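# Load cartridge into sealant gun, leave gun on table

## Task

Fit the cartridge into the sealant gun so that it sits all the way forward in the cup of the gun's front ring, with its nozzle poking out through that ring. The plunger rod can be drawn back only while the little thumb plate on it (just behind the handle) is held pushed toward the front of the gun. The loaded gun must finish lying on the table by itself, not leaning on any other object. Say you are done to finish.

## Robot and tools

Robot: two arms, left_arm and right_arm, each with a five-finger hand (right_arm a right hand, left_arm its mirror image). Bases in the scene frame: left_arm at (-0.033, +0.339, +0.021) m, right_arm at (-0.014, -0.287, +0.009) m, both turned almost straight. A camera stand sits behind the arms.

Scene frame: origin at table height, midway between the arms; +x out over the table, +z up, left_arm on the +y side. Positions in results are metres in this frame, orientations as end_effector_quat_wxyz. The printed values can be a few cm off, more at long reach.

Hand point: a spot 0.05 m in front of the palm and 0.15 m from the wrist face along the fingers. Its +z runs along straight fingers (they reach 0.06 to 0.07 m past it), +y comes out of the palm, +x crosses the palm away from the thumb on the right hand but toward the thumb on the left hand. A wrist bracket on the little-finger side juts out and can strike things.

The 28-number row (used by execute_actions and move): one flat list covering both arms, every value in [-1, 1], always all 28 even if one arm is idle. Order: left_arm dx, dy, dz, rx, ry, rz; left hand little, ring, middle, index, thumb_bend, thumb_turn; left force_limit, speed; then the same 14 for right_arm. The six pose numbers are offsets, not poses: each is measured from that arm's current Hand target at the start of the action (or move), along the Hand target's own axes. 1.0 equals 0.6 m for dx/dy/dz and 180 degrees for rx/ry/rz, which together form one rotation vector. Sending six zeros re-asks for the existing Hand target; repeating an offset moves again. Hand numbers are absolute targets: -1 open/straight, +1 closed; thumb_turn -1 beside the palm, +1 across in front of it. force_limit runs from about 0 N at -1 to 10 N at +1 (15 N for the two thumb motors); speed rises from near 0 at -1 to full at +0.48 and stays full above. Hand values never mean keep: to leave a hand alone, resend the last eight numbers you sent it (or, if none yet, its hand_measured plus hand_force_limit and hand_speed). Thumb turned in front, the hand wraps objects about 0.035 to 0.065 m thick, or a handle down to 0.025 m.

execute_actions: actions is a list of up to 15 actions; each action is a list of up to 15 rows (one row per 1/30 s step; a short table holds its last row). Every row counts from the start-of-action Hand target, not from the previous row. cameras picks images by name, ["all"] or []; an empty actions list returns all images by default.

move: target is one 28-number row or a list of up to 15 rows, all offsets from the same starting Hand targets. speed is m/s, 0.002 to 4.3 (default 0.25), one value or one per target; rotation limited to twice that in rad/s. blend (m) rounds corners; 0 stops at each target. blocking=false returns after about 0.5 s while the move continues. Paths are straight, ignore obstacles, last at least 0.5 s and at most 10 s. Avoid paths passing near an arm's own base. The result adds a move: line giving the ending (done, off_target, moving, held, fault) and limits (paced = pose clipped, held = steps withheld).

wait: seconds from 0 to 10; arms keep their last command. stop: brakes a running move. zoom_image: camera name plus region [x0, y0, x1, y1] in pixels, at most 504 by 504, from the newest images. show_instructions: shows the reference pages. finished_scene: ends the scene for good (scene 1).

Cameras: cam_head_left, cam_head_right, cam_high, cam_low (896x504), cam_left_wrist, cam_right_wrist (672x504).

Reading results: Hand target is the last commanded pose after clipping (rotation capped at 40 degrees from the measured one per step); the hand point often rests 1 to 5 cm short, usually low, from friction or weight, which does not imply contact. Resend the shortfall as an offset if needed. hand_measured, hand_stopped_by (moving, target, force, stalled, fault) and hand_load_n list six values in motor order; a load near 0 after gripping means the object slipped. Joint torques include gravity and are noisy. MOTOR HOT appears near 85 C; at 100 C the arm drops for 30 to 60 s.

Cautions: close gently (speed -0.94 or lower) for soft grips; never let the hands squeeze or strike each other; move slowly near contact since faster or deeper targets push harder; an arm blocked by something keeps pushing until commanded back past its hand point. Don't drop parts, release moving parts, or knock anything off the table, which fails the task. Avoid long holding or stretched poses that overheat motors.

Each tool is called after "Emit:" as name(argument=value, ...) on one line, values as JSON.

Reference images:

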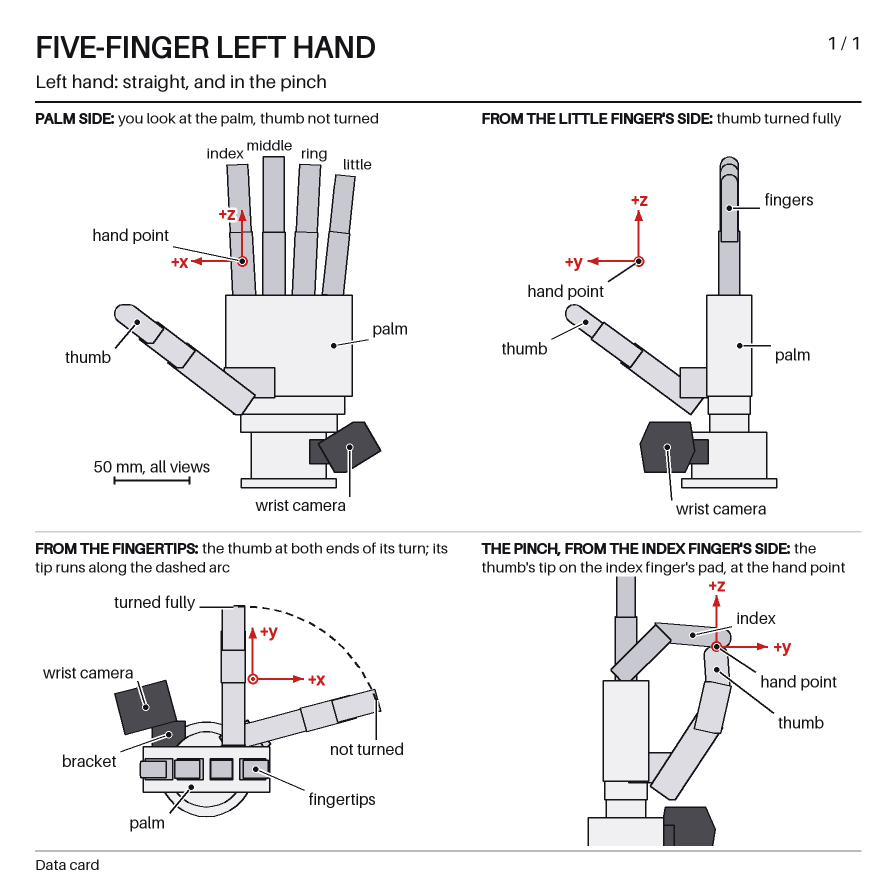

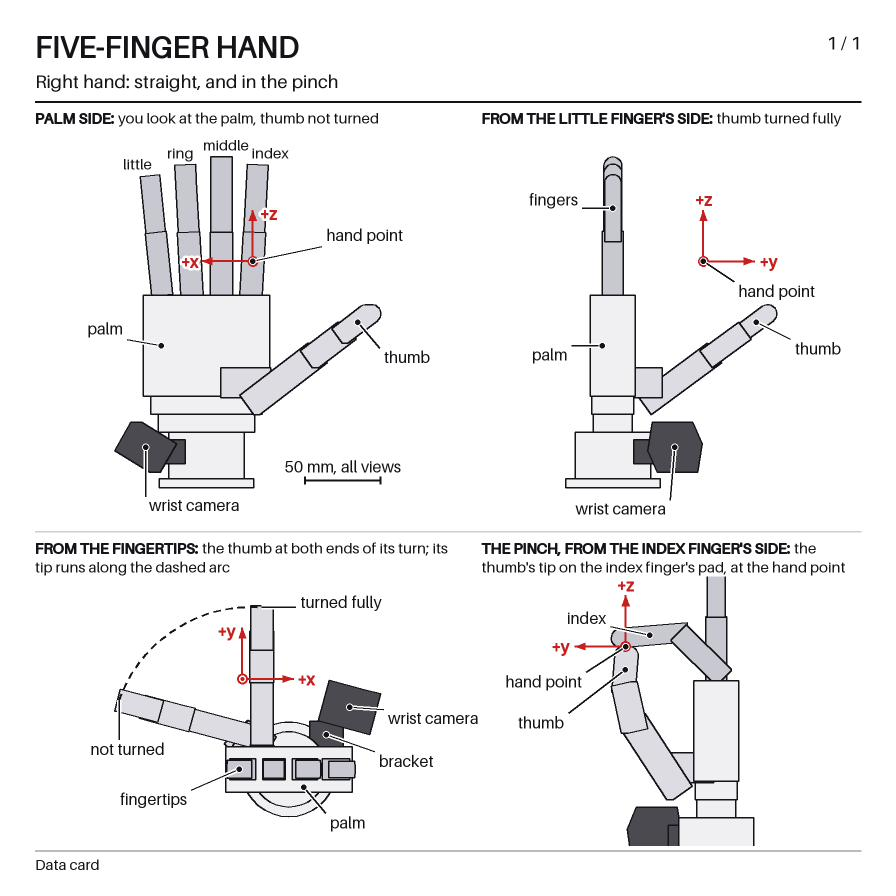

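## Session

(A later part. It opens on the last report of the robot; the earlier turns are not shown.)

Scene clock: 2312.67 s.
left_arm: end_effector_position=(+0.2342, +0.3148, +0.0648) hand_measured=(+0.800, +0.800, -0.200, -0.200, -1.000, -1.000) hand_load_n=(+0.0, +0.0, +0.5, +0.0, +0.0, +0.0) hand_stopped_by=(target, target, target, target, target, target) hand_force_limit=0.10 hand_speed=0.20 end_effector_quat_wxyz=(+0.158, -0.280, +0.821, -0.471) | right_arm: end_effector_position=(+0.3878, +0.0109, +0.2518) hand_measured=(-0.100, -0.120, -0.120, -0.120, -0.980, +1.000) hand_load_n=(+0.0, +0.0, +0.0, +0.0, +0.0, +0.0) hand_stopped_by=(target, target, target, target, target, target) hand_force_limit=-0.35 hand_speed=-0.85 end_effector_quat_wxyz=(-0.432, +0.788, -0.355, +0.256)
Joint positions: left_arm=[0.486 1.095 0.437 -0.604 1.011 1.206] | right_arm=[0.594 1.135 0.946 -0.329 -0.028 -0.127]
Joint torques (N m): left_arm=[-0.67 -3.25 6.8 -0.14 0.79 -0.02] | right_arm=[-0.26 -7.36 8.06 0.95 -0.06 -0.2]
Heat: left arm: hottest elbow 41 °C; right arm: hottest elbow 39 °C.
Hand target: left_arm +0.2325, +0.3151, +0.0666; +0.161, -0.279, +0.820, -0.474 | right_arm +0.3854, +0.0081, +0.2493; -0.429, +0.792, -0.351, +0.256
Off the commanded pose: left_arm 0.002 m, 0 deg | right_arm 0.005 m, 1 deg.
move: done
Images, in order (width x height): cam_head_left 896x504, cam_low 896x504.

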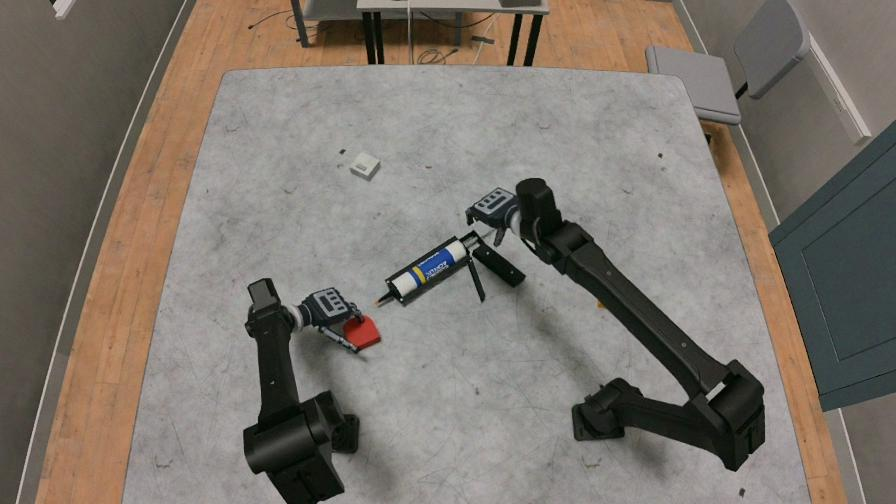

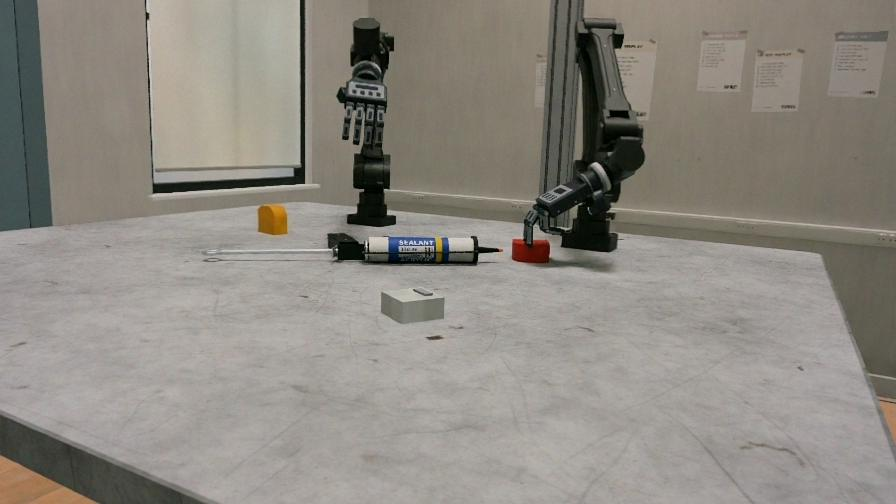

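Emit:
move(target=[0,-0.2168,-0.125,0,0,0,0.8,0.8,-0.2,-0.2,-1,-1,0.1,0.2,0,0,0,0,0,0,-0.1,-0.12,-0.12,-0.12,-0.98,1,-0.35,-0.85], speed=0.15, cameras=["cam_low","cam_high","cam_head_left"])

Emit:
zoom_image(camera="cam_head_left", region=[360, 220, 480, 320])

Emit:
zoom_image(camera="cam_low", region=[320, 220, 560, 280])

Emit:
zoom_image(camera="cam_high", region=[420, 150, 500, 290])

Emit:
zoom_image(camera="cam_low", region=[455, 230, 505, 270])

Scene clock: 2320.77 s.
left_arm: end_effector_position=(+0.2230, +0.3093, +0.1977) hand_measured=(+0.800, +0.800, -0.200, -0.200, -1.000, -1.000) hand_load_n=(+0.0, +0.0, +0.0, +0.0, +0.0, +0.0) hand_stopped_by=(target, target, target, target, target, target) hand_force_limit=0.10 hand_speed=0.20 end_effector_quat_wxyz=(+0.140, -0.290, +0.820, -0.473) | right_arm: end_effector_position=(+0.3878, +0.0109, +0.2518) hand_measured=(-0.100, -0.120, -0.120, -0.120, -0.980, +1.000) hand_load_n=(+0.0, +0.0, +0.0, +0.0, -0.5, +0.0) hand_stopped_by=(target, target, target, target, target, target) hand_force_limit=-0.35 hand_speed=-0.85 end_effector_quat_wxyz=(-0.432, +0.788, -0.355, +0.256)
Joint positions: left_arm=[0.486 0.876 0.701 -1.129 1.011 1.208] | right_arm=[0.594 1.135 0.946 -0.329 -0.028 -0.127]
Joint torques (N m): left_arm=[-0.44 -1.44 12.56 -0.16 0.76 -0.03] | right_arm=[-0.15 -7.3 8.03 1.05 -0.05 -0.21]
Heat: left arm: hottest elbow 41 °C; right arm: hottest elbow 39 °C.
Hand target: left_arm +0.2326, +0.3151, +0.2167; +0.161, -0.279, +0.820, -0.474 | right_arm +0.3854, +0.0081, +0.2493; -0.429, +0.792, -0.351, +0.256
Off the commanded pose: left_arm 0.022 m, 3 deg | right_arm 0.005 m, 1 deg.
move: off_target (left_arm)
Images, in order (width x height): cam_head_left 896x504, cam_high 896x504, cam_low 896x504.

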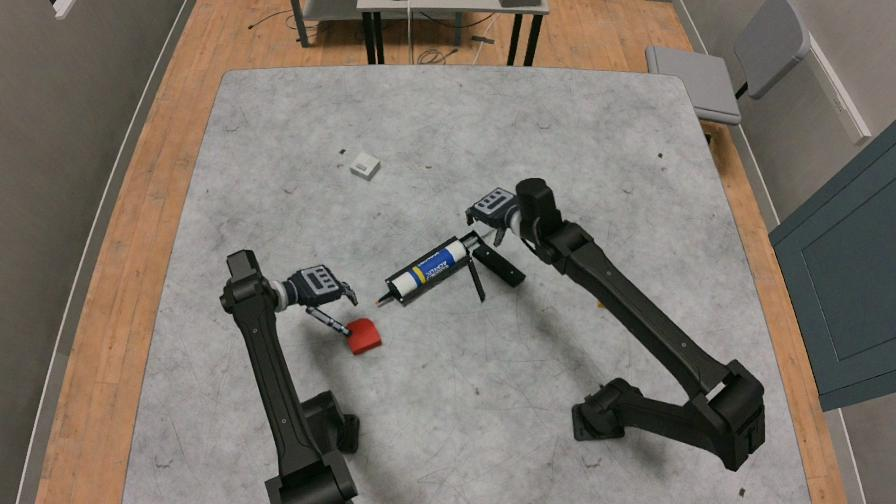

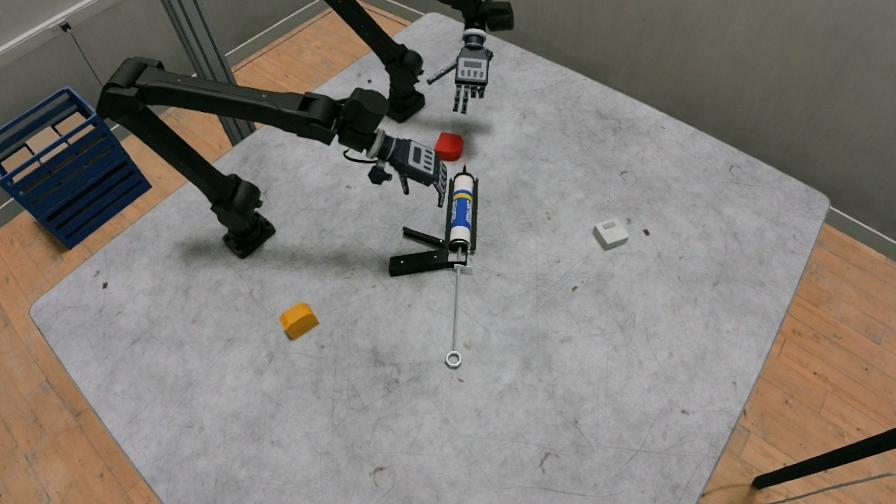

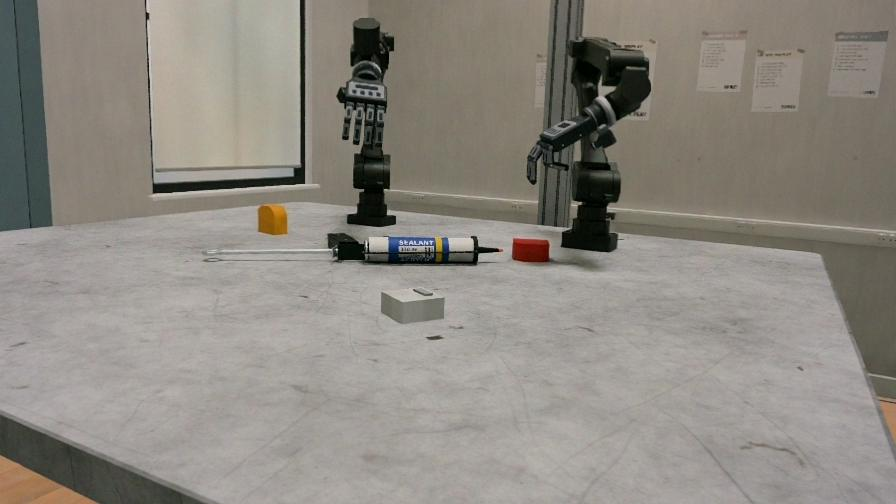

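Scaled by 4.200 from the camera's 896x504 image, which has a finer 1280x720 frame.

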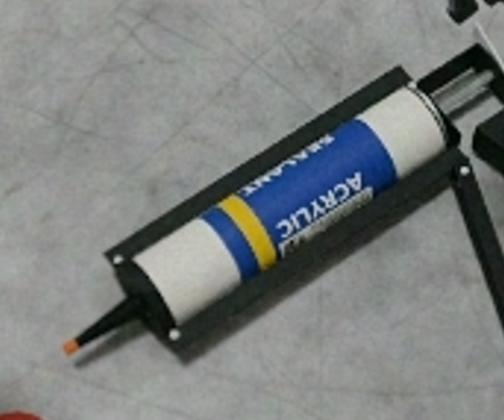

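Scaled by 2.100 from the camera's 896x504 image, which has a finer 1280x720 frame.

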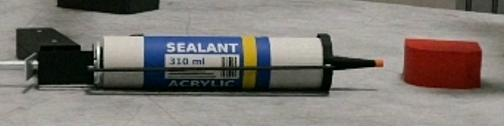

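Scaled by 3.600 from the camera's 896x504 image, which has a finer 1280x720 frame.

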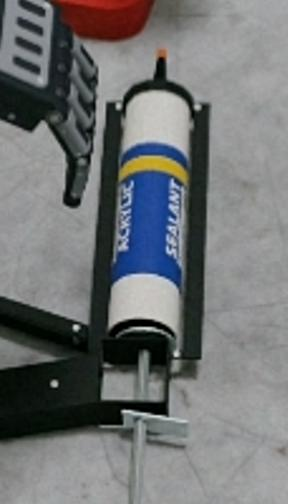

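Scaled by 10.080 from the camera's 896x504 image, which has a finer 1280x720 frame.

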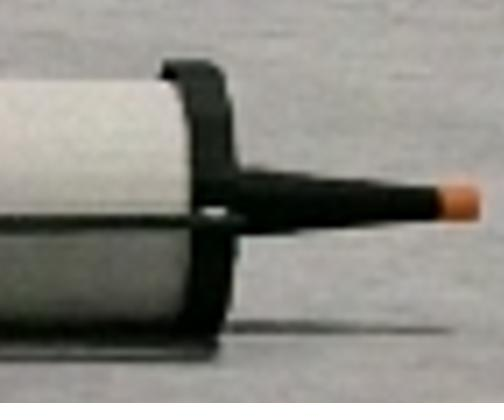

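Emit:
finished_scene()

The scene is finished: the task was done.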